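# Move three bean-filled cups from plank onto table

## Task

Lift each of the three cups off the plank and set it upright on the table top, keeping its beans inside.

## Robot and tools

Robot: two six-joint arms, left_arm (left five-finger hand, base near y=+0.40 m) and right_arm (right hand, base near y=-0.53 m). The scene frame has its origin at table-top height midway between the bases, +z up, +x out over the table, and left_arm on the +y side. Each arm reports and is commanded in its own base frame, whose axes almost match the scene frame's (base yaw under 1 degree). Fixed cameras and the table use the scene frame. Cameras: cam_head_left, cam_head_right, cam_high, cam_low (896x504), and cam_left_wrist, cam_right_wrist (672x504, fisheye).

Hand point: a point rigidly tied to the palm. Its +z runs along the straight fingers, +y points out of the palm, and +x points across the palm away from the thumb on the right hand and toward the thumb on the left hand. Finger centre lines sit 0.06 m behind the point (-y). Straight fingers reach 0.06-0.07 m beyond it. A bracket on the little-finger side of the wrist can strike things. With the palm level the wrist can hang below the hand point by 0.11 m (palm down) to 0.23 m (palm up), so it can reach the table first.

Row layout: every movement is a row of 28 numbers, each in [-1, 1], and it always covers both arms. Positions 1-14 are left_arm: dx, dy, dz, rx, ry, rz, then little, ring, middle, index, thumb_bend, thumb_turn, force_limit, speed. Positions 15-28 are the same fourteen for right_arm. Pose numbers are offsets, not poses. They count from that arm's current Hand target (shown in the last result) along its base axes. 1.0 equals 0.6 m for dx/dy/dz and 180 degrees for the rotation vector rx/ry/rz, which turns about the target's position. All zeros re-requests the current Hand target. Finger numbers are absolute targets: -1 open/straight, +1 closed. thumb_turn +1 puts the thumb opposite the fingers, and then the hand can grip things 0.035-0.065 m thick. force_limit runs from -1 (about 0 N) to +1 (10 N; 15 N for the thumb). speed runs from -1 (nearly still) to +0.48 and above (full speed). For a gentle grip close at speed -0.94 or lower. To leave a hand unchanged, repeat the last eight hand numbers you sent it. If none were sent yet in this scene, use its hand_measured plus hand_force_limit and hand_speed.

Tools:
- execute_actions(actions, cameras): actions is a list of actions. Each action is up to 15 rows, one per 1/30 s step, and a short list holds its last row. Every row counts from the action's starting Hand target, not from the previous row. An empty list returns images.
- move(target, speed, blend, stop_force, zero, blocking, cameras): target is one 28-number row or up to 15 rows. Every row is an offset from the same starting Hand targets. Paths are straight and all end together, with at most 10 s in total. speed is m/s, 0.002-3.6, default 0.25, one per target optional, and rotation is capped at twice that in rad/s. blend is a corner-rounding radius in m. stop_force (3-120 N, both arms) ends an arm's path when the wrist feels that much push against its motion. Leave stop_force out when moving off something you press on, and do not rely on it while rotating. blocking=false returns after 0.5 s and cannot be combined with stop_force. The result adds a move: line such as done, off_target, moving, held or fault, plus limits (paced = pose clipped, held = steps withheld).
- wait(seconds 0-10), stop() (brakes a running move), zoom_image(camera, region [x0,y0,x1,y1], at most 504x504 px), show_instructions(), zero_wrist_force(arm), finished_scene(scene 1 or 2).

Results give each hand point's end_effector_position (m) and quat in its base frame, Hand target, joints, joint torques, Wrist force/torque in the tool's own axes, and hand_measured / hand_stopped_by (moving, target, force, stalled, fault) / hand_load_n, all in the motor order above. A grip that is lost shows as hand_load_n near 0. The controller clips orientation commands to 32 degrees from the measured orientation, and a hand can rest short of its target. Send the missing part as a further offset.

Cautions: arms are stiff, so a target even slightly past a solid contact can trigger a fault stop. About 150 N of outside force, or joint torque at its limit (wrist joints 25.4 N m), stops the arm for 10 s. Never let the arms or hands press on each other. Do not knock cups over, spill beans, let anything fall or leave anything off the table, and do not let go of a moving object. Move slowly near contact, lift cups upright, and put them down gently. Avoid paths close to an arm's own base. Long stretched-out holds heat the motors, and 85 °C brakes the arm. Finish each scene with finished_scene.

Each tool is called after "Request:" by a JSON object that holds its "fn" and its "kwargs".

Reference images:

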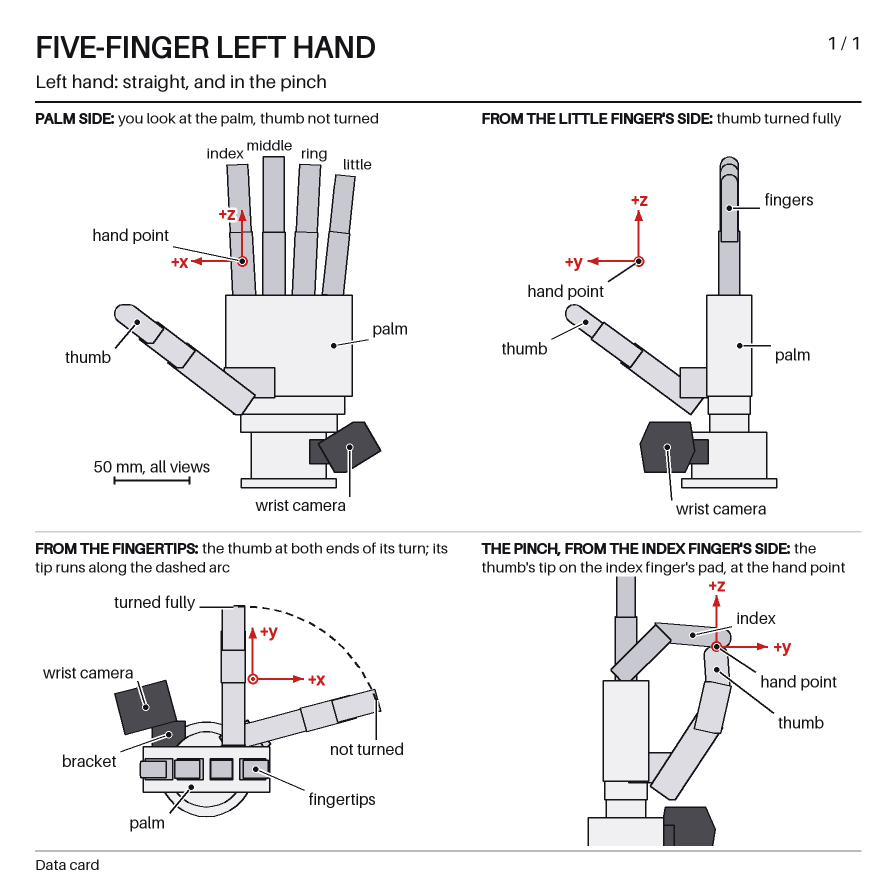

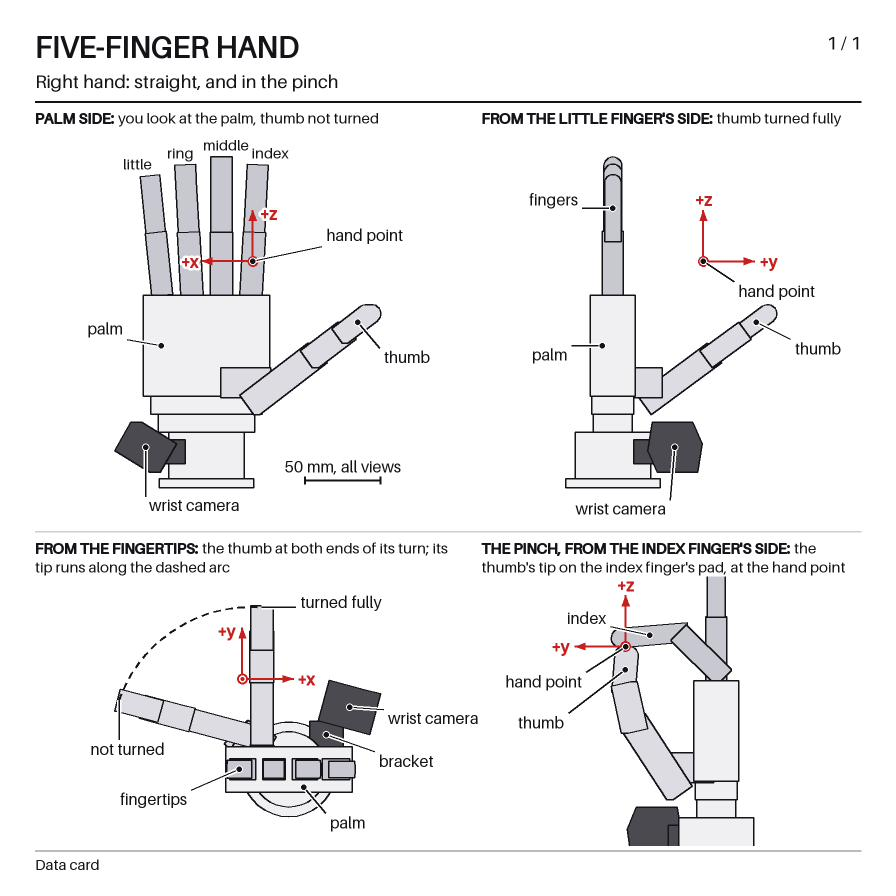

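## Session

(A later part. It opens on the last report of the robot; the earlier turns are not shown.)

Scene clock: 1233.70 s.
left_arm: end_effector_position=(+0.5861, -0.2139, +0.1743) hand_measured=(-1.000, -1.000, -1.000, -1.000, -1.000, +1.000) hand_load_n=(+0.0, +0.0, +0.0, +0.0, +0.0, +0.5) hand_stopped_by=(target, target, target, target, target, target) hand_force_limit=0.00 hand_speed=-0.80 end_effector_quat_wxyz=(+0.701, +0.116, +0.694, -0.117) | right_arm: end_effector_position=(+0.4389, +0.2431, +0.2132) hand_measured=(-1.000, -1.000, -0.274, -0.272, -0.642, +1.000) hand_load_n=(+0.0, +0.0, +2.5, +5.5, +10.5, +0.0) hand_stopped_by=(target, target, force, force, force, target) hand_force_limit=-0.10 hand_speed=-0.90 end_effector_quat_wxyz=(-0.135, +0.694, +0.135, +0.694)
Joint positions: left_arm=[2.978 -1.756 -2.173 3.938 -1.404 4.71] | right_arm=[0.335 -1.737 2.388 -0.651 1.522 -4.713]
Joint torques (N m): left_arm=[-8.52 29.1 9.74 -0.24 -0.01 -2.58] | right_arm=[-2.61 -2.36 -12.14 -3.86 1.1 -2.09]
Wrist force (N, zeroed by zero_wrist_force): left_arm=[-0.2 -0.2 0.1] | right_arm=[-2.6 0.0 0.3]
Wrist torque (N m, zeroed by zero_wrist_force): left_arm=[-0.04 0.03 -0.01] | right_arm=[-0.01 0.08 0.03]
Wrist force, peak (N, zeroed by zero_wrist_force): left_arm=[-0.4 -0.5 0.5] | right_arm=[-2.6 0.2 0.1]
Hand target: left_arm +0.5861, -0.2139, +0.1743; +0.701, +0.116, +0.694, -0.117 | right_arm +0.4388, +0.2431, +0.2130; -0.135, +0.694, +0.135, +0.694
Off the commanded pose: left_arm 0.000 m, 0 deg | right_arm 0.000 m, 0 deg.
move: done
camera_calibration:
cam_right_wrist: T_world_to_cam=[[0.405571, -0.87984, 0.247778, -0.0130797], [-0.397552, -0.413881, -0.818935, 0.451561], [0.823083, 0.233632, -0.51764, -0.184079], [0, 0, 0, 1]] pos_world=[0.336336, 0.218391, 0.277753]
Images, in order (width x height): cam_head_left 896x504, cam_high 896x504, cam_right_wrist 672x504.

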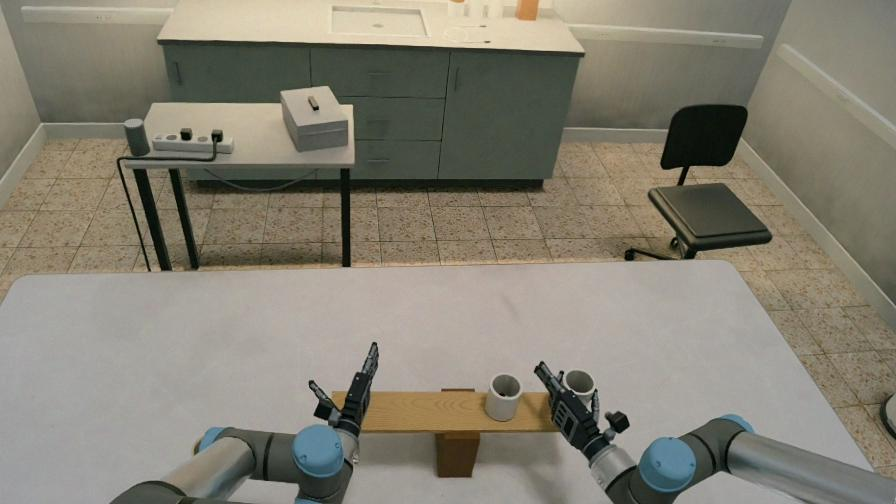

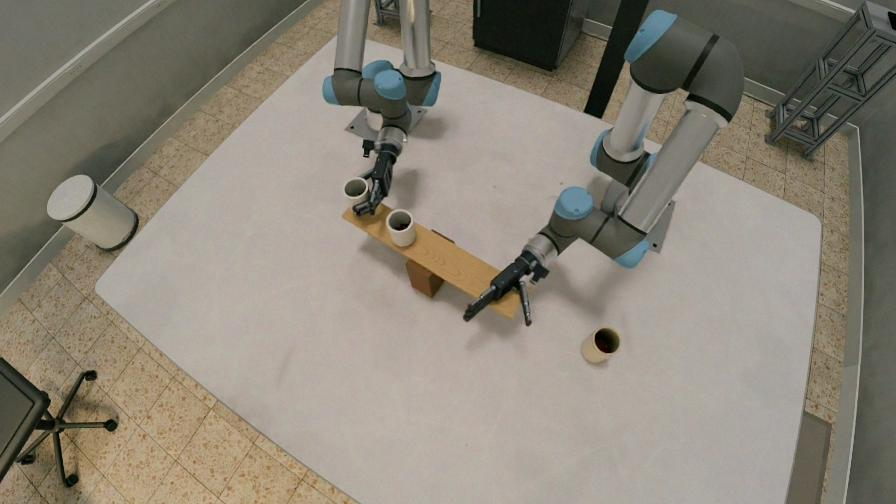

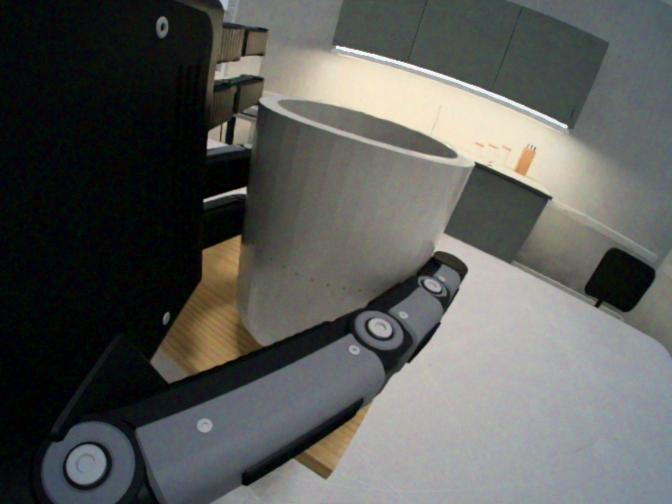

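Request:
{"fn": "move", "kwargs": {"target": [[0,0,0,0,0,0,-1,-1,-1,-1,-1,1,0,-0.8, 0,0,0.1,0,0,0,-1,-1,0.6,0.6,0.6,1,-0.1,-0.9],[0,0,0,0,0,0,-1,-1,-1,-1,-1,1,0,-0.8, 0,-0.4,0.1,0,0,0,-1,-1,0.6,0.6,0.6,1,-0.1,-0.9],[0,0,0,0,0,0,-1,-1,-1,-1,-1,1,0,-0.8, 0,-0.4,-0.265,0,0,0,-1,-1,0.6,0.6,0.6,1,-0.1,-0.9]], "speed": [0.08,0.12,0.07], "blend": [0.02,0.02,0], "cameras": ["cam_high","cam_right_wrist","cam_head_left"]}}

Scene clock: 1257.97 s.
left_arm: end_effector_position=(+0.5861, -0.2139, +0.1743) hand_measured=(-1.000, -1.000, -1.000, -1.000, -1.000, +1.000) hand_load_n=(+0.0, -0.5, +0.0, +0.0, +0.0, +0.5) hand_stopped_by=(target, target, target, target, target, target) hand_force_limit=0.00 hand_speed=-0.80 end_effector_quat_wxyz=(+0.701, +0.116, +0.694, -0.117) | right_arm: end_effector_position=(+0.4388, +0.0032, +0.0539) hand_measured=(-1.000, -1.000, -0.274, -0.272, -0.642, +1.000) hand_load_n=(+0.0, +0.0, +2.5, +5.0, +10.5, +0.0) hand_stopped_by=(target, target, force, force, force, target) hand_force_limit=-0.10 hand_speed=-0.90 end_effector_quat_wxyz=(-0.135, +0.694, +0.135, +0.694) end_effector_velocity=(+0.000, +0.001, +0.000) end_effector_angular_velocity=(-0.002, +0.000, +0.002)
Joint positions: left_arm=[2.978 -1.756 -2.173 3.938 -1.404 4.71] | right_arm=[-0.977 -1.333 2.821 -1.483 0.21 -4.718]
Joint velocities: left_arm=[within noise] | right_arm=[0 0.001 0 0.003 -0.002 -0.006]
Joint torques (N m): left_arm=[-7.24 29.84 11.23 0.14 -0.2 -2.33] | right_arm=[-7.22 -18.01 -7.76 0.9 -0.62 -2.22]
Wrist force (N, zeroed by zero_wrist_force): left_arm=[-0.2 -0.2 0.2] | right_arm=[-2.4 0.0 0.0]
Wrist torque (N m, zeroed by zero_wrist_force): left_arm=[-0.04 0.03 0.00] | right_arm=[0.03 0.06 0.08]
Wrist force, peak (N, zeroed by zero_wrist_force): left_arm=[0.0 -0.4 0.9] | right_arm=[-3.5 0.0 0.2]
Hand target: left_arm +0.5861, -0.2139, +0.1743; +0.701, +0.116, +0.694, -0.117 | right_arm +0.4388, +0.0031, +0.0540; -0.135, +0.694, +0.135, +0.694
Off the commanded pose: left_arm 0.000 m, 0 deg | right_arm 0.000 m, 0 deg.
move: done
camera_calibration:
cam_right_wrist: T_world_to_cam=[[0.405645, -0.879913, 0.247395, -0.184779], [-0.397912, -0.413671, -0.818867, 0.221975], [0.822872, 0.233728, -0.517932, -0.210308], [0, 0, 0, 1]] pos_world=[0.336338, -0.0216097, 0.118556]
Images, in order (width x height): cam_head_left 896x504, cam_high 896x504, cam_right_wrist 672x504.

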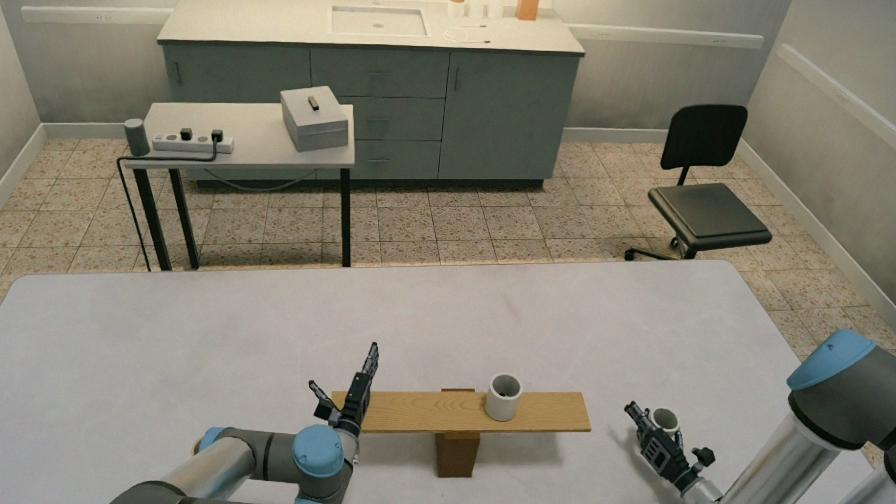

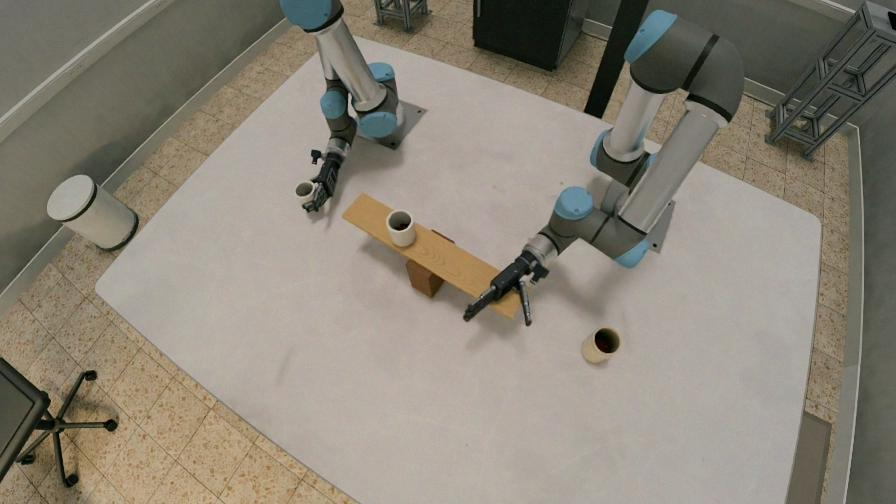

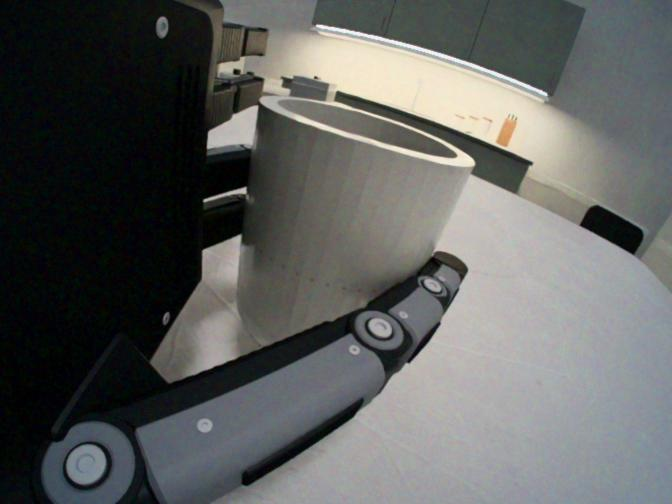

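Request:
{"fn": "move", "kwargs": {"target": [0,0,0,0,0,0,-1,-1,-1,-1,-1,1,0,-0.8, 0,0,-0.0583,0,0,0,-1,-1,0.6,0.6,0.6,1,-0.1,-0.9], "speed": 0.012, "stop_force": 3, "cameras": ["cam_right_wrist"]}}

Scene clock: 1266.67 s.
left_arm: end_effector_position=(+0.5861, -0.2139, +0.1743) hand_measured=(-1.000, -1.000, -1.000, -1.000, -1.000, +1.000) hand_load_n=(+0.0, +0.0, +0.0, +0.0, +0.0, +0.5) hand_stopped_by=(target, target, target, target, target, target) hand_force_limit=0.00 hand_speed=-0.80 end_effector_quat_wxyz=(+0.701, +0.116, +0.694, -0.117) | right_arm: end_effector_position=(+0.4388, +0.0032, +0.0259) hand_measured=(-1.000, -1.000, -0.274, -0.272, -0.642, +1.000) hand_load_n=(+0.0, +0.5, +2.5, +5.0, +10.5, -1.5) hand_stopped_by=(target, target, force, force, force, target) hand_force_limit=-0.10 hand_speed=-0.90 end_effector_quat_wxyz=(-0.135, +0.695, +0.135, +0.694)
Joint positions: left_arm=[2.978 -1.756 -2.173 3.938 -1.404 4.71] | right_arm=[-0.977 -1.123 2.825 -1.696 0.21 -4.719]
Joint torques (N m): left_arm=[-6.91 30.96 11.43 0.16 -0.24 -2.46] | right_arm=[4.12 -11.3 9.53 0.33 1.88 -2.43]
Wrist force (N, zeroed by zero_wrist_force): left_arm=[0.2 -0.3 0.1] | right_arm=[-1.6 0.8 0.0]
Wrist torque (N m, zeroed by zero_wrist_force): left_arm=[-0.04 -0.04 0.02] | right_arm=[0.09 0.10 0.07]
Wrist force, peak (N, zeroed by zero_wrist_force): left_arm=[0.1 -0.5 0.5] | right_arm=[10.4 -1.1 -0.3]
Hand target: left_arm +0.5861, -0.2139, +0.1743; +0.701, +0.116, +0.694, -0.117 | right_arm +0.4388, +0.0032, +0.0259; -0.135, +0.695, +0.135, +0.694 (not the last commanded pose)
Off the commanded pose: left_arm 0.000 m, 0 deg | right_arm 0.007 m, 0 deg.
move: contact (right_arm)
camera_calibration:
cam_right_wrist: T_world_to_cam=[[0.405766, -0.879789, 0.247637, -0.177936], [-0.397993, -0.413991, -0.818665, 0.199133], [0.822773, 0.233629, -0.518134, -0.224709], [0, 0, 0, 1]] pos_world=[0.336338, -0.0216089, 0.0906574]
Images, in order (width x height): cam_right_wrist 672x504.

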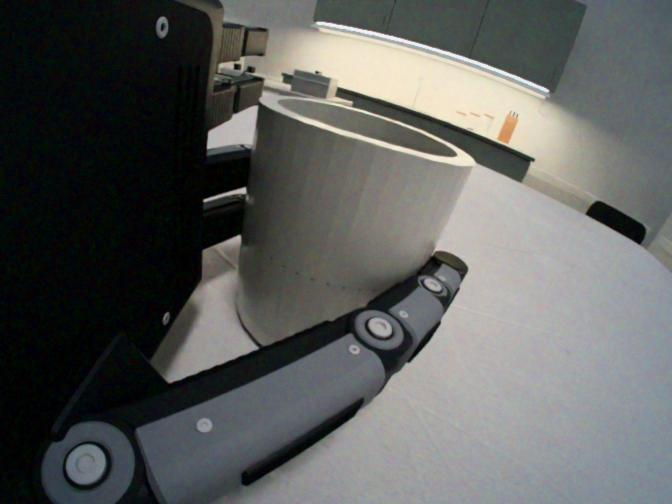

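Request:
{"fn": "move", "kwargs": {"target": [0,0,0,0,0,0,-1,-1,-1,-1,-1,1,0,-0.8, 0,0,0,0,0,0,-1,-1,-1,-1,-1,1,-0.1,-0.8], "cameras": ["cam_right_wrist"]}}

Scene clock: 1274.43 s.
left_arm: end_effector_position=(+0.5861, -0.2139, +0.1743) hand_measured=(-1.000, -1.000, -1.000, -1.000, -1.000, +1.000) hand_load_n=(+0.0, +0.0, +0.0, +0.0, +0.0, +0.0) hand_stopped_by=(target, target, target, target, target, target) hand_force_limit=0.00 hand_speed=-0.80 end_effector_quat_wxyz=(+0.701, +0.116, +0.694, -0.117) | right_arm: end_effector_position=(+0.4388, +0.0032, +0.0259) hand_measured=(-1.000, -1.000, -1.000, -1.000, -1.000, +1.000) hand_load_n=(+0.0, +0.0, +0.0, +0.0, +0.0, +0.0) hand_stopped_by=(target, target, target, target, target, target) hand_force_limit=-0.10 hand_speed=-0.80 end_effector_quat_wxyz=(-0.135, +0.695, +0.135, +0.694)
Joint positions: left_arm=[2.978 -1.756 -2.173 3.938 -1.404 4.71] | right_arm=[-0.977 -1.123 2.825 -1.696 0.21 -4.719]
Joint torques (N m): left_arm=[-6.9 31.35 13.17 0.58 -0.33 -2.56] | right_arm=[0.51 -9.48 7.33 -1.27 1.86 -1.81]
Wrist force (N, zeroed by zero_wrist_force): left_arm=[0.0 -0.4 0.6] | right_arm=[-0.8 0.4 0.2]
Wrist torque (N m, zeroed by zero_wrist_force): left_arm=[-0.10 0.02 0.02] | right_arm=[0.05 0.13 0.10]
Wrist force, peak (N, zeroed by zero_wrist_force): left_arm=[-0.1 -0.4 0.7] | right_arm=[-1.6 0.9 0.0]
Hand target: left_arm +0.5861, -0.2139, +0.1743; +0.701, +0.116, +0.694, -0.117 | right_arm +0.4388, +0.0032, +0.0259; -0.135, +0.695, +0.135, +0.694
Off the commanded pose: left_arm 0.000 m, 0 deg | right_arm 0.000 m, 0 deg.
move: done
camera_calibration:
cam_right_wrist: T_world_to_cam=[[0.40574, -0.879817, 0.247584, -0.177898], [-0.39802, -0.413933, -0.818682, 0.199062], [0.822773, 0.233629, -0.518133, -0.224761], [0, 0, 0, 1]] pos_world=[0.336338, -0.0216089, 0.0905575]
Images, in order (width x height): cam_right_wrist 672x504.

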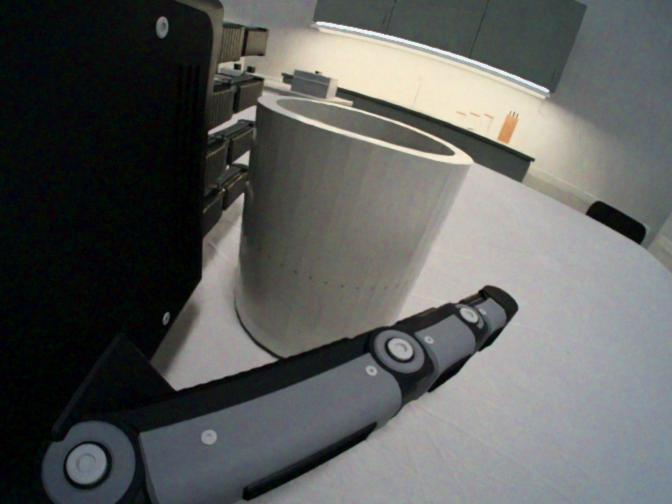

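Request:
{"fn": "move", "kwargs": {"target": [[0,0,0,0,0,0,-1,-1,-1,-1,-1,1,0,-0.8, 0.0038,-0.0093,0,0,0,0,-1,-1,-1,-1,-1,1,-0.1,-0.8],[0,0,0,0,0,0,-1,-1,-1,-1,-1,1,0,-0.8, -0.0503,-0.0312,0,0,0,0,-1,-1,-1,-1,-1,1,-0.1,-0.8],[0,0,0,0,0,0,-1,-1,-1,-1,-1,1,0,-0.8, -0.0503,-0.0312,0.39,0,0,0,-1,-1,-1,-1,-1,1,-0.1,-0.8],[0,0,0,0,0,0,-1,-1,-1,-1,-1,1,0,-0.8, -0.1303,0.558,0.39,0,0,0,-1,-1,-1,-1,-1,1,-0.1,-0.8]], "speed": [0.03,0.05,0.15,0.2], "blend": [0,0,0.03,0], "cameras": ["cam_high","cam_right_wrist","cam_head_left"]}}

Scene clock: 1294.13 s.
left_arm: end_effector_position=(+0.5861, -0.2139, +0.1743) hand_measured=(-1.000, -1.000, -1.000, -1.000, -1.000, +1.000) hand_load_n=(+0.0, +0.0, +0.0, +0.0, +0.0, +0.5) hand_stopped_by=(target, target, target, target, target, target) hand_force_limit=0.00 hand_speed=-0.80 end_effector_quat_wxyz=(+0.701, +0.116, +0.694, -0.117) | right_arm: end_effector_position=(+0.4308, -0.0065, +0.0260) hand_measured=(-1.000, -1.000, -1.000, -1.000, -1.000, +1.000) hand_load_n=(+0.0, +0.0, -0.5, +0.0, +0.0, +0.0) hand_stopped_by=(target, target, target, target, target, target) hand_force_limit=-0.10 hand_speed=-0.80 end_effector_quat_wxyz=(-0.134, +0.695, +0.135, +0.693)
Joint positions: left_arm=[2.978 -1.756 -2.173 3.938 -1.404 4.71] | right_arm=[-1.069 -1.118 2.843 -1.703 0.119 -4.734]
Joint torques (N m): left_arm=[-7.83 30.14 13.3 0.41 -0.36 -2.48] | right_arm=[5.84 -20.35 -3.42 0.88 2.19 0.39]
Wrist force (N, zeroed by zero_wrist_force): left_arm=[-0.2 0.3 0.3] | right_arm=[-0.6 -0.1 0.2]
Wrist torque (N m, zeroed by zero_wrist_force): left_arm=[0.03 0.03 -0.02] | right_arm=[-0.03 0.10 0.10]
Wrist force, peak (N, zeroed by zero_wrist_force): left_arm=[-0.2 -0.4 0.8] | right_arm=[-0.3 0.4 -1.2]
Hand target: left_arm +0.5861, -0.2139, +0.1743; +0.701, +0.116, +0.694, -0.117 | right_arm +0.4308, -0.0065, +0.0261; -0.134, +0.695, +0.135, +0.693 (not the last commanded pose)
Off the commanded pose: left_arm 0.000 m, 0 deg | right_arm 0.422 m, 0 deg.
move: held (right_arm; a check stopped the path); path passed 1 of 4 targets; limits=held
pose unreachable (right arm): on one or more control steps of this call, first in action 0 (counted from 0), this arm could not follow its commanded pose, so it was not sent that pose on those steps. It may still have moved: this result reports where it is.
cause: moving toward the commanded pose would bring two parts of the arm too close to each other (joints 3 (elbow) and 4 (wrist 1) lie between them).
camera_calibration:
cam_right_wrist: T_world_to_cam=[[0.405109, -0.88014, 0.247468, -0.182873], [-0.39946, -0.413862, -0.818016, 0.192619], [0.822386, 0.232532, -0.51924, -0.215612], [0, 0, 0, 1]] pos_world=[0.328343, -0.0310995, 0.0908664]
Images, in order (width x height): cam_head_left 896x504, cam_high 896x504, cam_right_wrist 672x504.

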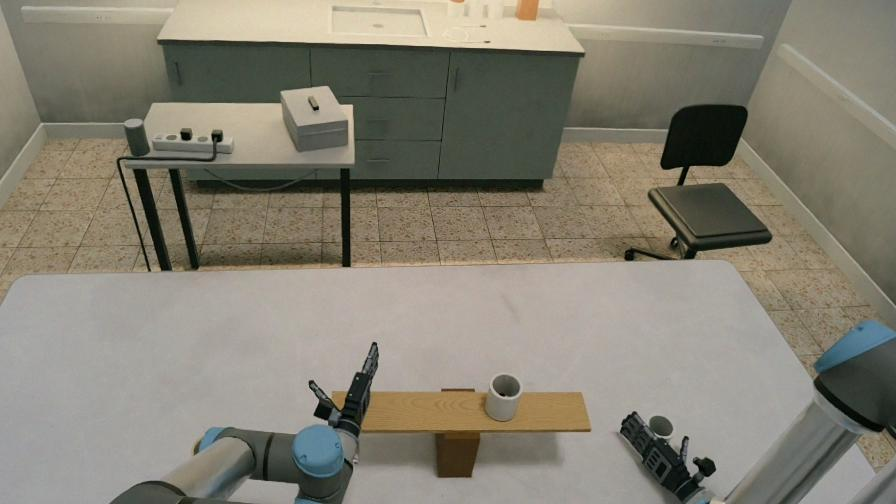

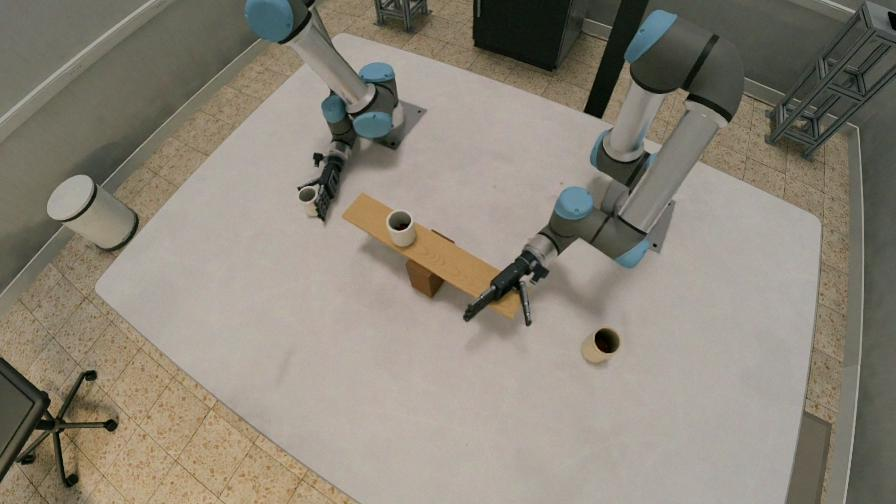

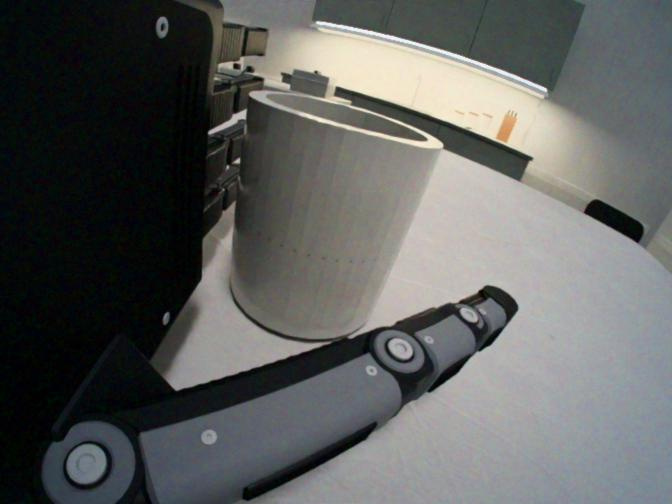

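Request:
{"fn": "move", "kwargs": {"target": [[0,0,0,0,0,0,-1,-1,-1,-1,-1,1,0,-0.8, 0,0.0067,0,0,0,0,-1,-1,-1,-1,-1,1,-0.1,-0.8],[0,0,0,0,0,0,-1,-1,-1,-1,-1,1,0,-0.8, 0,0.0067,0.1,0,0,0,-1,-1,-1,-1,-1,1,-0.1,-0.8]], "speed": [0.03,0.05], "cameras": ["cam_high","cam_right_wrist"]}}

Scene clock: 1309.23 s.
left_arm: end_effector_position=(+0.5861, -0.2139, +0.1743) hand_measured=(-1.000, -1.000, -1.000, -1.000, -1.000, +1.000) hand_load_n=(+0.0, +0.0, +0.0, +0.0, +0.0, +0.5) hand_stopped_by=(target, target, target, target, target, target) hand_force_limit=0.00 hand_speed=-0.80 end_effector_quat_wxyz=(+0.701, +0.116, +0.694, -0.117) | right_arm: end_effector_position=(+0.4308, -0.0026, +0.0861) hand_measured=(-1.000, -1.000, -1.000, -1.000, -1.000, +1.000) hand_load_n=(+0.0, +0.0, +0.0, +0.0, +0.0, +0.5) hand_stopped_by=(target, target, target, target, target, target) hand_force_limit=-0.10 hand_speed=-0.80 end_effector_quat_wxyz=(-0.134, +0.695, +0.135, +0.693)
Joint positions: left_arm=[2.978 -1.756 -2.173 3.938 -1.404 4.71] | right_arm=[-1.053 -1.583 2.819 -1.219 0.135 -4.729]
Joint torques (N m): left_arm=[-7.6 30.47 14.43 0.68 -0.66 -2.48] | right_arm=[5.24 -13.88 1.08 -1.33 1.37 2.29]
Wrist force (N, zeroed by zero_wrist_force): left_arm=[0.0 -0.2 0.3] | right_arm=[-0.5 -0.2 0.5]
Wrist torque (N m, zeroed by zero_wrist_force): left_arm=[-0.06 0.01 0.01] | right_arm=[-0.04 0.06 0.00]
Wrist force, peak (N, zeroed by zero_wrist_force): left_arm=[0.0 -0.5 0.6] | right_arm=[-1.1 -0.1 0.3]
Hand target: left_arm +0.5861, -0.2139, +0.1743; +0.701, +0.116, +0.694, -0.117 | right_arm +0.4308, -0.0025, +0.0861; -0.134, +0.695, +0.135, +0.693
Off the commanded pose: left_arm 0.000 m, 0 deg | right_arm 0.000 m, 0 deg.
move: done
camera_calibration:
cam_right_wrist: T_world_to_cam=[[0.404902, -0.880203, 0.247581, -0.194238], [-0.399232, -0.413783, -0.818167, 0.243262], [0.822598, 0.232435, -0.518947, -0.185481], [0, 0, 0, 1]] pos_world=[0.328341, -0.0271986, 0.150864]
Images, in order (width x height): cam_high 896x504, cam_right_wrist 672x504.

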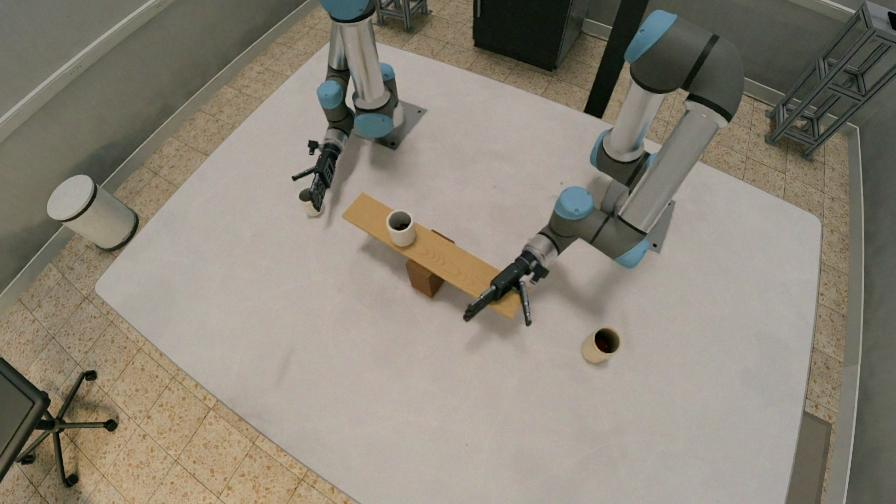

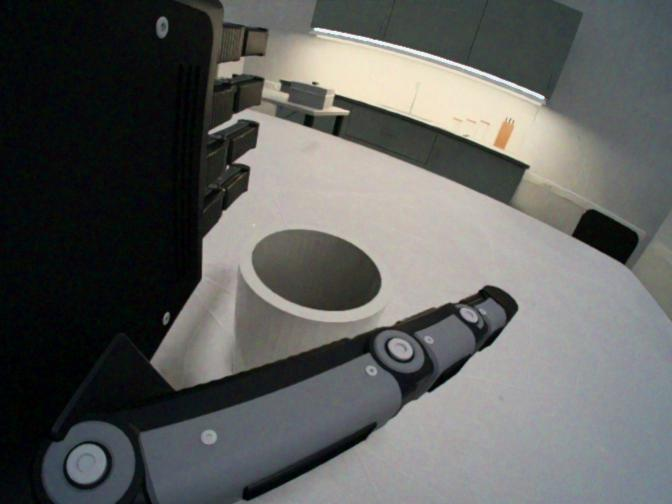

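Request:
{"fn": "move", "kwargs": {"target": [[0,0,0,0,0,0,-1,-1,-1,-1,-1,1,0,-0.8, 0,0,0.29,0,0,0,-1,-1,-1,-1,-1,1,-0.1,-0.8],[0,0,0,0,0,0,-1,-1,-1,-1,-1,1,0,-0.8, -0.117,0.5675,0.29,0,0,0,-1,-1,-1,-1,-1,1,-0.1,-0.8]], "speed": [0.15,0.2], "blend": [0.03,0], "cameras": ["cam_high","cam_right_wrist","cam_head_right"]}}

Scene clock: 1319.10 s.
left_arm: end_effector_position=(+0.5861, -0.2139, +0.1743) hand_measured=(-1.000, -1.000, -1.000, -1.000, -1.000, +1.000) hand_load_n=(+0.0, +0.0, +0.0, +0.0, +0.0, +0.0) hand_stopped_by=(target, target, target, target, target, target) hand_force_limit=0.00 hand_speed=-0.80 end_effector_quat_wxyz=(+0.701, +0.116, +0.694, -0.117) | right_arm: end_effector_position=(+0.3606, +0.3380, +0.2600) hand_measured=(-1.000, -1.000, -1.000, -1.000, -1.000, +1.000) hand_load_n=(+0.0, +0.0, +0.0, +0.0, +0.0, +0.0) hand_stopped_by=(target, target, target, target, target, target) hand_force_limit=-0.10 hand_speed=-0.80 end_effector_quat_wxyz=(-0.134, +0.695, +0.135, +0.693)
Joint positions: left_arm=[2.978 -1.756 -2.173 3.938 -1.404 4.71] | right_arm=[0.799 -1.693 2.208 -0.512 1.987 -4.711]
Joint torques (N m): left_arm=[-6.09 29.32 14.08 0.82 -0.35 -2.41] | right_arm=[5.43 -6.83 -24.5 -0.76 1 -2.42]
Wrist force (N, zeroed by zero_wrist_force): left_arm=[0.0 -0.3 0.3] | right_arm=[-0.5 0.1 0.1]
Wrist torque (N m, zeroed by zero_wrist_force): left_arm=[-0.07 0.01 0.01] | right_arm=[0.03 0.06 -0.01]
Wrist force, peak (N, zeroed by zero_wrist_force): left_arm=[0.1 -0.7 0.3] | right_arm=[-0.4 -1.7 0.4]
Hand target: left_arm +0.5861, -0.2139, +0.1743; +0.701, +0.116, +0.694, -0.117 | right_arm +0.3606, +0.3380, +0.2601; -0.134, +0.695, +0.135, +0.693
Off the commanded pose: left_arm 0.000 m, 0 deg | right_arm 0.000 m, 0 deg.
move: done
camera_calibration:
cam_right_wrist: T_world_to_cam=[[0.405181, -0.88012, 0.247422, 0.0907676], [-0.399426, -0.413853, -0.818037, 0.498522], [0.822367, 0.232626, -0.519228, -0.116491], [0, 0, 0, 1]] pos_world=[0.258143, 0.3133, 0.324866]
Images, in order (width x height): cam_head_right 896x504, cam_high 896x504, cam_right_wrist 672x504.

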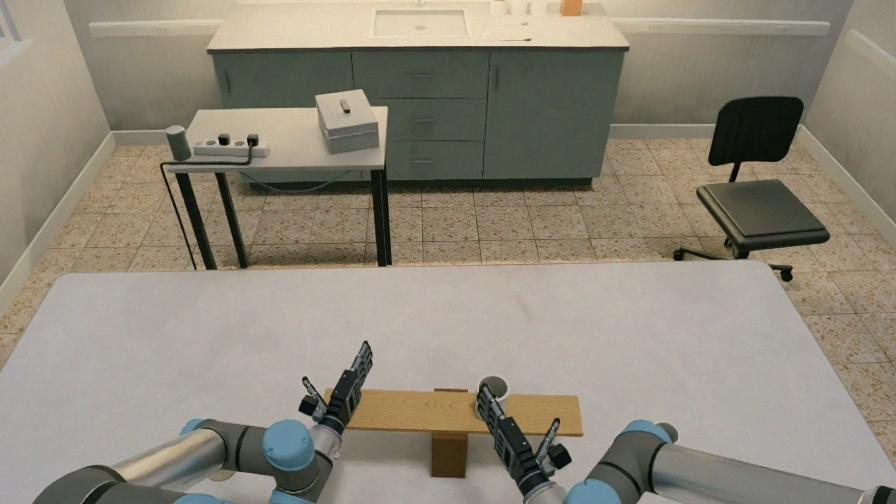

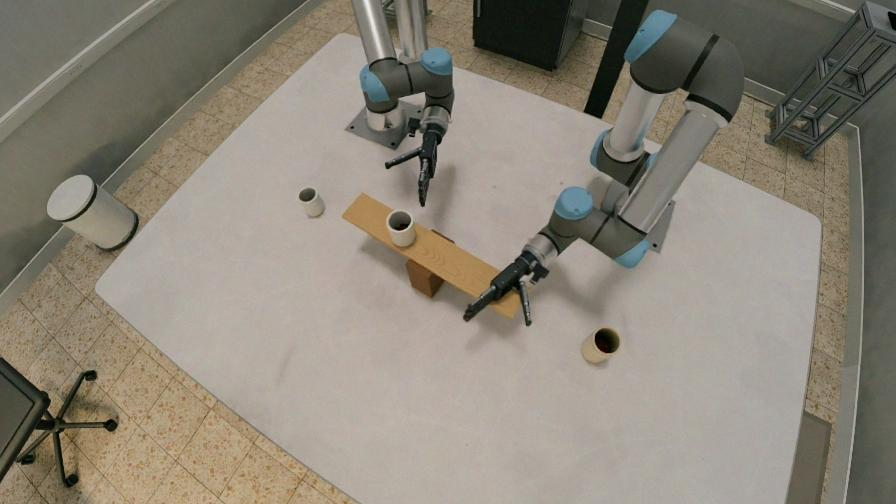

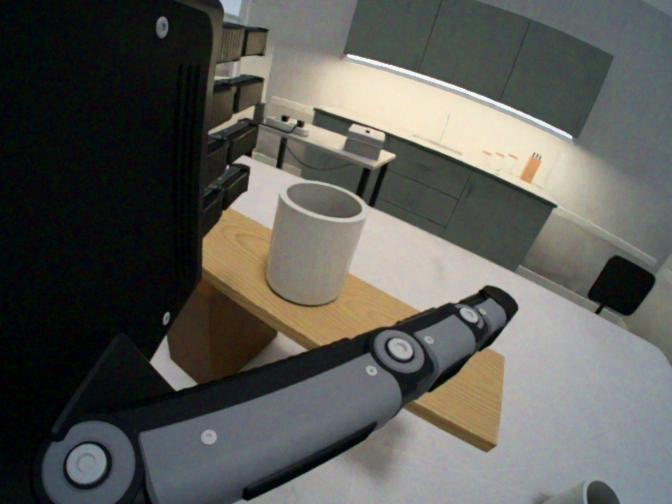

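Request:
{"fn": "zoom_image", "kwargs": {"camera": "cam_right_wrist", "region": [240, 160, 400, 320]}}

Scaled by 3.150 from the camera's 672x504 image, which has a finer 960x720 frame.

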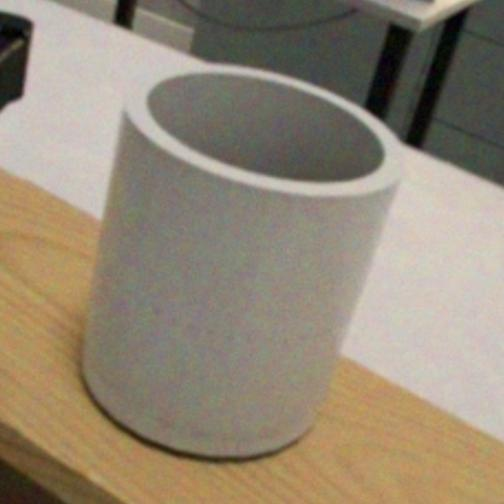

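Request:
{"fn": "move", "kwargs": {"target": [[0,0,0,0,0,0,-1,-1,-1,-1,-1,1,0,-0.8, -0.0082,-0.0013,-0.1168,0,0,0,-1,-1,-1,-1,-1,1,-0.1,-0.8],[0,0,0,0,0,0,-1,-1,-1,-1,-1,1,0,-0.8, 0.0845,0.0362,-0.1168,0,0,0,-1,-1,-1,-1,-1,1,-0.1,-0.8]], "speed": [0.08,0.05], "cameras": ["cam_high","cam_right_wrist"]}}

Scene clock: 1354.03 s.
left_arm: end_effector_position=(+0.5861, -0.2139, +0.1743) hand_measured=(-1.000, -1.000, -1.000, -1.000, -1.000, +1.000) hand_load_n=(+0.0, +0.0, +0.0, +0.0, +0.0, +0.0) hand_stopped_by=(target, target, target, target, target, target) hand_force_limit=0.00 hand_speed=-0.80 end_effector_quat_wxyz=(+0.701, +0.116, +0.694, -0.117) | right_arm: end_effector_position=(+0.4114, +0.3598, +0.1899) hand_measured=(-1.000, -1.000, -1.000, -1.000, -1.000, +1.000) hand_load_n=(+0.0, +0.0, +0.0, +0.0, +0.0, +0.0) hand_stopped_by=(target, target, target, target, target, target) hand_force_limit=-0.10 hand_speed=-0.80 end_effector_quat_wxyz=(-0.134, +0.695, +0.135, +0.693)
Joint positions: left_arm=[2.978 -1.756 -2.173 3.938 -1.404 4.71] | right_arm=[0.736 -1.469 2.209 -0.736 1.924 -4.712]
Joint torques (N m): left_arm=[-6.64 31 15.63 0.88 -0.4 -2.25] | right_arm=[6.25 -28.69 -10.66 -1.57 2.05 -2.31]
Wrist force (N, zeroed by zero_wrist_force): left_arm=[0.3 -0.1 0.2] | right_arm=[-0.4 -0.1 -0.2]
Wrist torque (N m, zeroed by zero_wrist_force): left_arm=[-0.02 -0.04 0.03] | right_arm=[0.04 0.01 0.02]
Wrist force, peak (N, zeroed by zero_wrist_force): left_arm=[0.2 -0.5 0.8] | right_arm=[-1.3 0.0 0.1]
Hand target: left_arm +0.5861, -0.2139, +0.1743; +0.701, +0.116, +0.694, -0.117 | right_arm +0.4113, +0.3597, +0.1900; -0.134, +0.695, +0.135, +0.693
Off the commanded pose: left_arm 0.000 m, 0 deg | right_arm 0.000 m, 0 deg.
move: done
camera_calibration:
cam_right_wrist: T_world_to_cam=[[0.405164, -0.880098, 0.247526, 0.106687], [-0.399491, -0.413959, -0.817952, 0.470525], [0.822343, 0.23252, -0.519313, -0.199671], [0, 0, 0, 1]] pos_world=[0.308943, 0.335101, 0.254767]
Images, in order (width x height): cam_high 896x504, cam_right_wrist 672x504.

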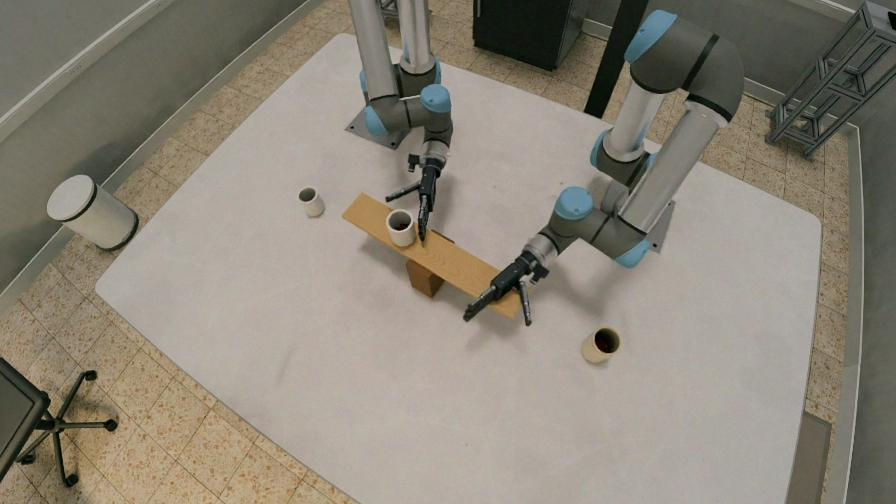

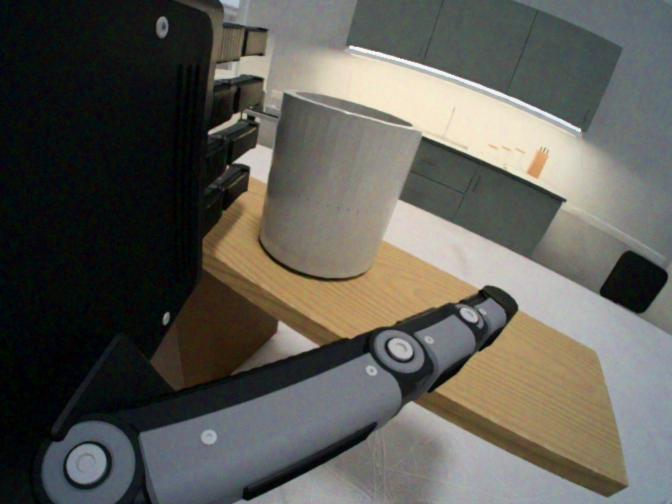

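Request:
{"fn": "move", "kwargs": {"target": [0,0,0,0,0,0,-1,-1,-1,-1,-1,1,0,-0.8, 0.0618,0.025,0,0,0,0,-1,-1,-1,-1,-1,1,-0.1,-0.8], "speed": 0.04, "cameras": ["cam_high","cam_right_wrist"]}}

Request:
{"fn": "zoom_image", "kwargs": {"camera": "cam_high", "region": [340, 160, 500, 280]}}

Scene clock: 1364.03 s.
left_arm: end_effector_position=(+0.5861, -0.2139, +0.1743) hand_measured=(-1.000, -1.000, -1.000, -1.000, -1.000, +1.000) hand_load_n=(+0.0, +0.0, +0.0, +0.0, +0.0, +0.0) hand_stopped_by=(target, target, target, target, target, target) hand_force_limit=0.00 hand_speed=-0.80 end_effector_quat_wxyz=(+0.701, +0.116, +0.694, -0.117) | right_arm: end_effector_position=(+0.4484, +0.3748, +0.1899) hand_measured=(-1.000, -1.000, -1.000, -1.000, -1.000, +1.000) hand_load_n=(+0.0, +0.0, +0.0, +0.0, +0.0, +0.0) hand_stopped_by=(target, target, target, target, target, target) hand_force_limit=-0.10 hand_speed=-0.80 end_effector_quat_wxyz=(-0.134, +0.695, +0.135, +0.693)
Joint positions: left_arm=[2.978 -1.756 -2.173 3.938 -1.404 4.71] | right_arm=[0.699 -1.4 2.126 -0.723 1.887 -4.712]
Joint torques (N m): left_arm=[-6.58 30.97 15.37 0.95 -0.37 -2.47] | right_arm=[6.16 -31.42 -10.52 -2.17 2.04 -2.3]
Wrist force (N, zeroed by zero_wrist_force): left_arm=[-0.2 -0.1 0.3] | right_arm=[-0.5 0.1 0.1]
Wrist torque (N m, zeroed by zero_wrist_force): left_arm=[-0.05 0.04 0.00] | right_arm=[0.04 0.06 0.05]
Wrist force, peak (N, zeroed by zero_wrist_force): left_arm=[-0.1 -0.7 0.4] | right_arm=[-0.4 0.2 0.7]
Hand target: left_arm +0.5861, -0.2139, +0.1743; +0.701, +0.116, +0.694, -0.117 | right_arm +0.4484, +0.3747, +0.1900; -0.134, +0.695, +0.135, +0.693
Off the commanded pose: left_arm 0.000 m, 0 deg | right_arm 0.000 m, 0 deg.
move: done
camera_calibration:
cam_right_wrist: T_world_to_cam=[[0.405207, -0.880078, 0.247526, 0.104835], [-0.399514, -0.41399, -0.817925, 0.491568], [0.822311, 0.232539, -0.519356, -0.233653], [0, 0, 0, 1]] pos_world=[0.346044, 0.3501, 0.254767]
Images, in order (width x height): cam_high 896x504, cam_right_wrist 672x504.

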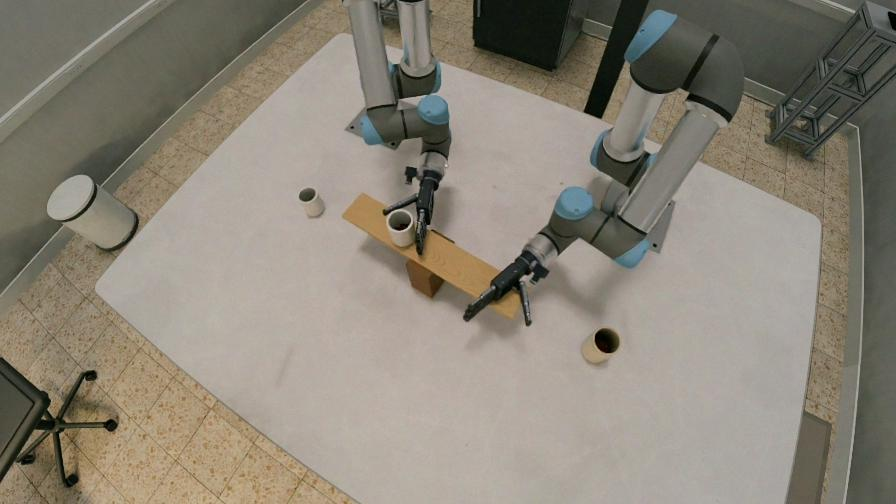

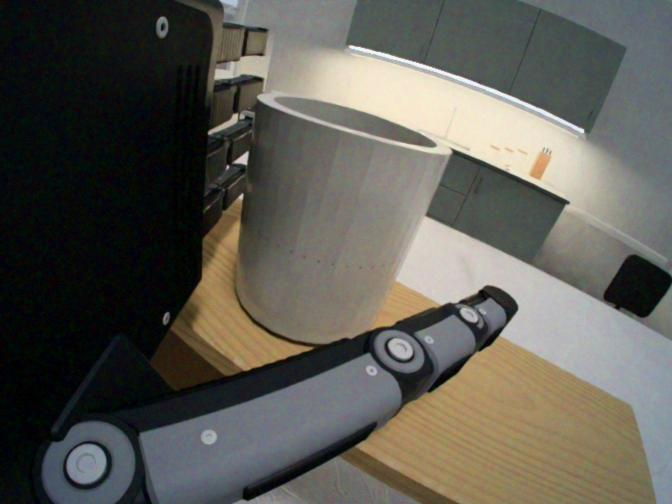

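Scaled by 3.150 from the camera's 896x504 image, which has a finer 1280x720 frame.

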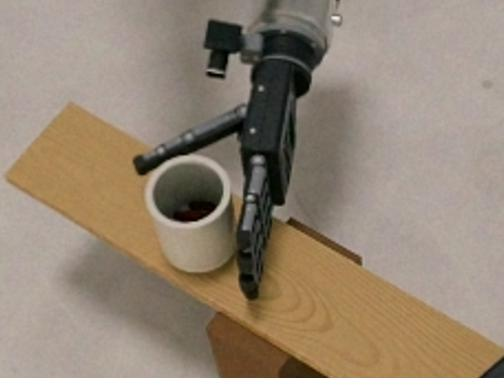

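Request:
{"fn": "move", "kwargs": {"target": [0,0,0,0,0,0,-1,-1,-1,-1,-1,1,0,-0.8, 0.0077,0.0031,0,0,0,0,-1,-1,-1,-1,-1,1,-0.1,-0.8], "speed": 0.02}}

Request:
{"fn": "move", "kwargs": {"target": [0,0,0,0,0,0,-1,-1,-1,-1,-1,1,0,-0.8, 0,0,0,0,0,0,-1,-1,0.5,0.5,0.5,1,-0.7,-0.92], "cameras": ["cam_high","cam_right_wrist"]}}

Scene clock: 1375.70 s.
left_arm: end_effector_position=(+0.5861, -0.2139, +0.1743) hand_measured=(-1.000, -1.000, -1.000, -1.000, -1.000, +1.000) hand_load_n=(+0.0, +0.0, +0.0, +0.0, +0.0, +0.0) hand_stopped_by=(target, target, target, target, target, target) hand_force_limit=0.00 hand_speed=-0.80 end_effector_quat_wxyz=(+0.701, +0.116, +0.694, -0.117) | right_arm: end_effector_position=(+0.4531, +0.3766, +0.1900) hand_measured=(-1.000, -1.000, -1.000, -1.000, -1.000, +1.000) hand_load_n=(+0.0, +0.0, +0.0, +0.0, +0.0, +0.5) hand_stopped_by=(target, target, target, target, target, target) hand_force_limit=-0.10 hand_speed=-0.80 end_effector_quat_wxyz=(-0.134, +0.695, +0.135, +0.693)
Joint positions: left_arm=[2.978 -1.756 -2.173 3.938 -1.404 4.71] | right_arm=[0.695 -1.391 2.115 -0.72 1.883 -4.712]
Joint torques (N m): left_arm=[-5.21 31.2 15.65 0.97 -0.74 -2.41] | right_arm=[-1.96 -26.35 -13.33 -0.43 -1.83 -1.07]
Wrist force (N, zeroed by zero_wrist_force): left_arm=[0.1 -0.1 0.3] | right_arm=[-0.4 0.2 0.0]
Wrist torque (N m, zeroed by zero_wrist_force): left_arm=[-0.04 -0.01 0.01] | right_arm=[0.07 0.05 0.05]
Wrist force, peak (N, zeroed by zero_wrist_force): left_arm=[0.0 -0.2 0.7] | right_arm=[-0.6 0.3 0.2]
Hand target: left_arm +0.5861, -0.2139, +0.1743; +0.701, +0.116, +0.694, -0.117 | right_arm +0.4530, +0.3766, +0.1900; -0.134, +0.695, +0.135, +0.693
Off the commanded pose: left_arm 0.000 m, 0 deg | right_arm 0.000 m, 0 deg.
move: done

Scene clock: 1379.10 s.
left_arm: end_effector_position=(+0.5861, -0.2139, +0.1743) hand_measured=(-1.000, -1.000, -1.000, -1.000, -1.000, +1.000) hand_load_n=(+0.0, +0.0, +0.0, +0.0, +0.0, +0.0) hand_stopped_by=(target, target, target, target, target, target) hand_force_limit=0.00 hand_speed=-0.80 end_effector_quat_wxyz=(+0.701, +0.116, +0.694, -0.117) | right_arm: end_effector_position=(+0.4530, +0.3766, +0.1900) hand_measured=(-1.000, -1.000, -0.298, -0.306, -0.644, +1.000) hand_load_n=(+0.0, +0.0, +1.5, +1.0, +4.0, +0.5) hand_stopped_by=(target, target, force, force, force, target) hand_force_limit=-0.70 hand_speed=-0.92 end_effector_quat_wxyz=(-0.134, +0.695, +0.135, +0.693)
Joint positions: left_arm=[2.978 -1.756 -2.173 3.938 -1.404 4.71] | right_arm=[0.695 -1.392 2.115 -0.721 1.883 -4.712]
Joint torques (N m): left_arm=[-6.4 30.47 15.86 1.29 -0.4 -2.12] | right_arm=[5.74 -32.31 -10.64 -2.68 2.08 -2.45]
Wrist force (N, zeroed by zero_wrist_force): left_arm=[-0.2 -0.4 0.3] | right_arm=[-1.0 0.0 0.2]
Wrist torque (N m, zeroed by zero_wrist_force): left_arm=[-0.08 0.02 0.01] | right_arm=[0.01 0.03 0.05]
Wrist force, peak (N, zeroed by zero_wrist_force): left_arm=[-0.1 -0.3 0.8] | right_arm=[-1.4 -0.1 0.4]
Hand target: left_arm +0.5861, -0.2139, +0.1743; +0.701, +0.116, +0.694, -0.117 | right_arm +0.4530, +0.3766, +0.1900; -0.134, +0.695, +0.135, +0.693
Off the commanded pose: left_arm 0.000 m, 0 deg | right_arm 0.000 m, 0 deg.
move: done
camera_calibration:
cam_right_wrist: T_world_to_cam=[[0.405036, -0.880161, 0.247514, 0.104777], [-0.399494, -0.413872, -0.817994, 0.494121], [0.822405, 0.232437, -0.519252, -0.237819], [0, 0, 0, 1]] pos_world=[0.350543, 0.352001, 0.254766]
Images, in order (width x height): cam_high 896x504, cam_right_wrist 672x504.

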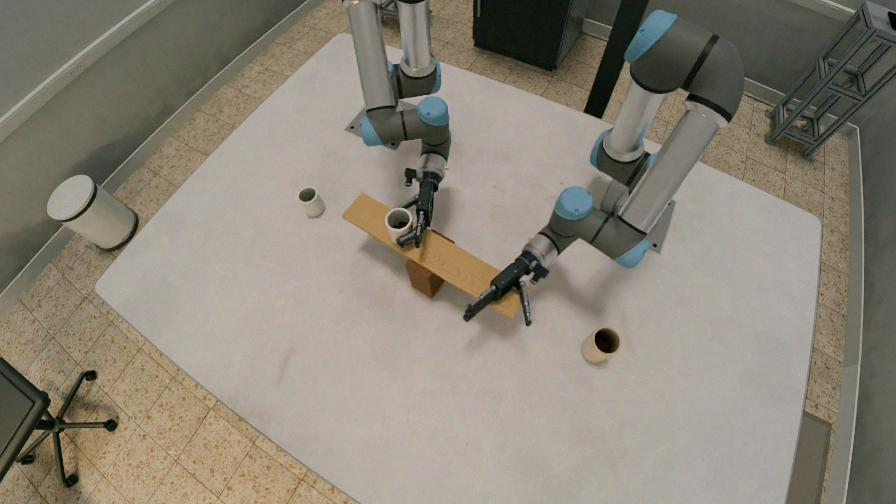

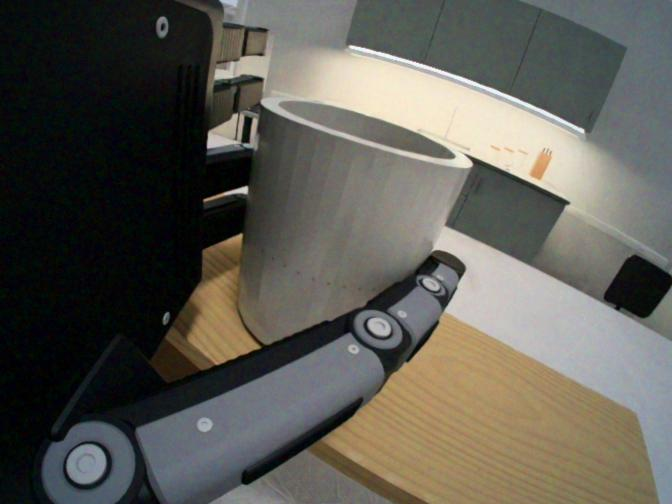

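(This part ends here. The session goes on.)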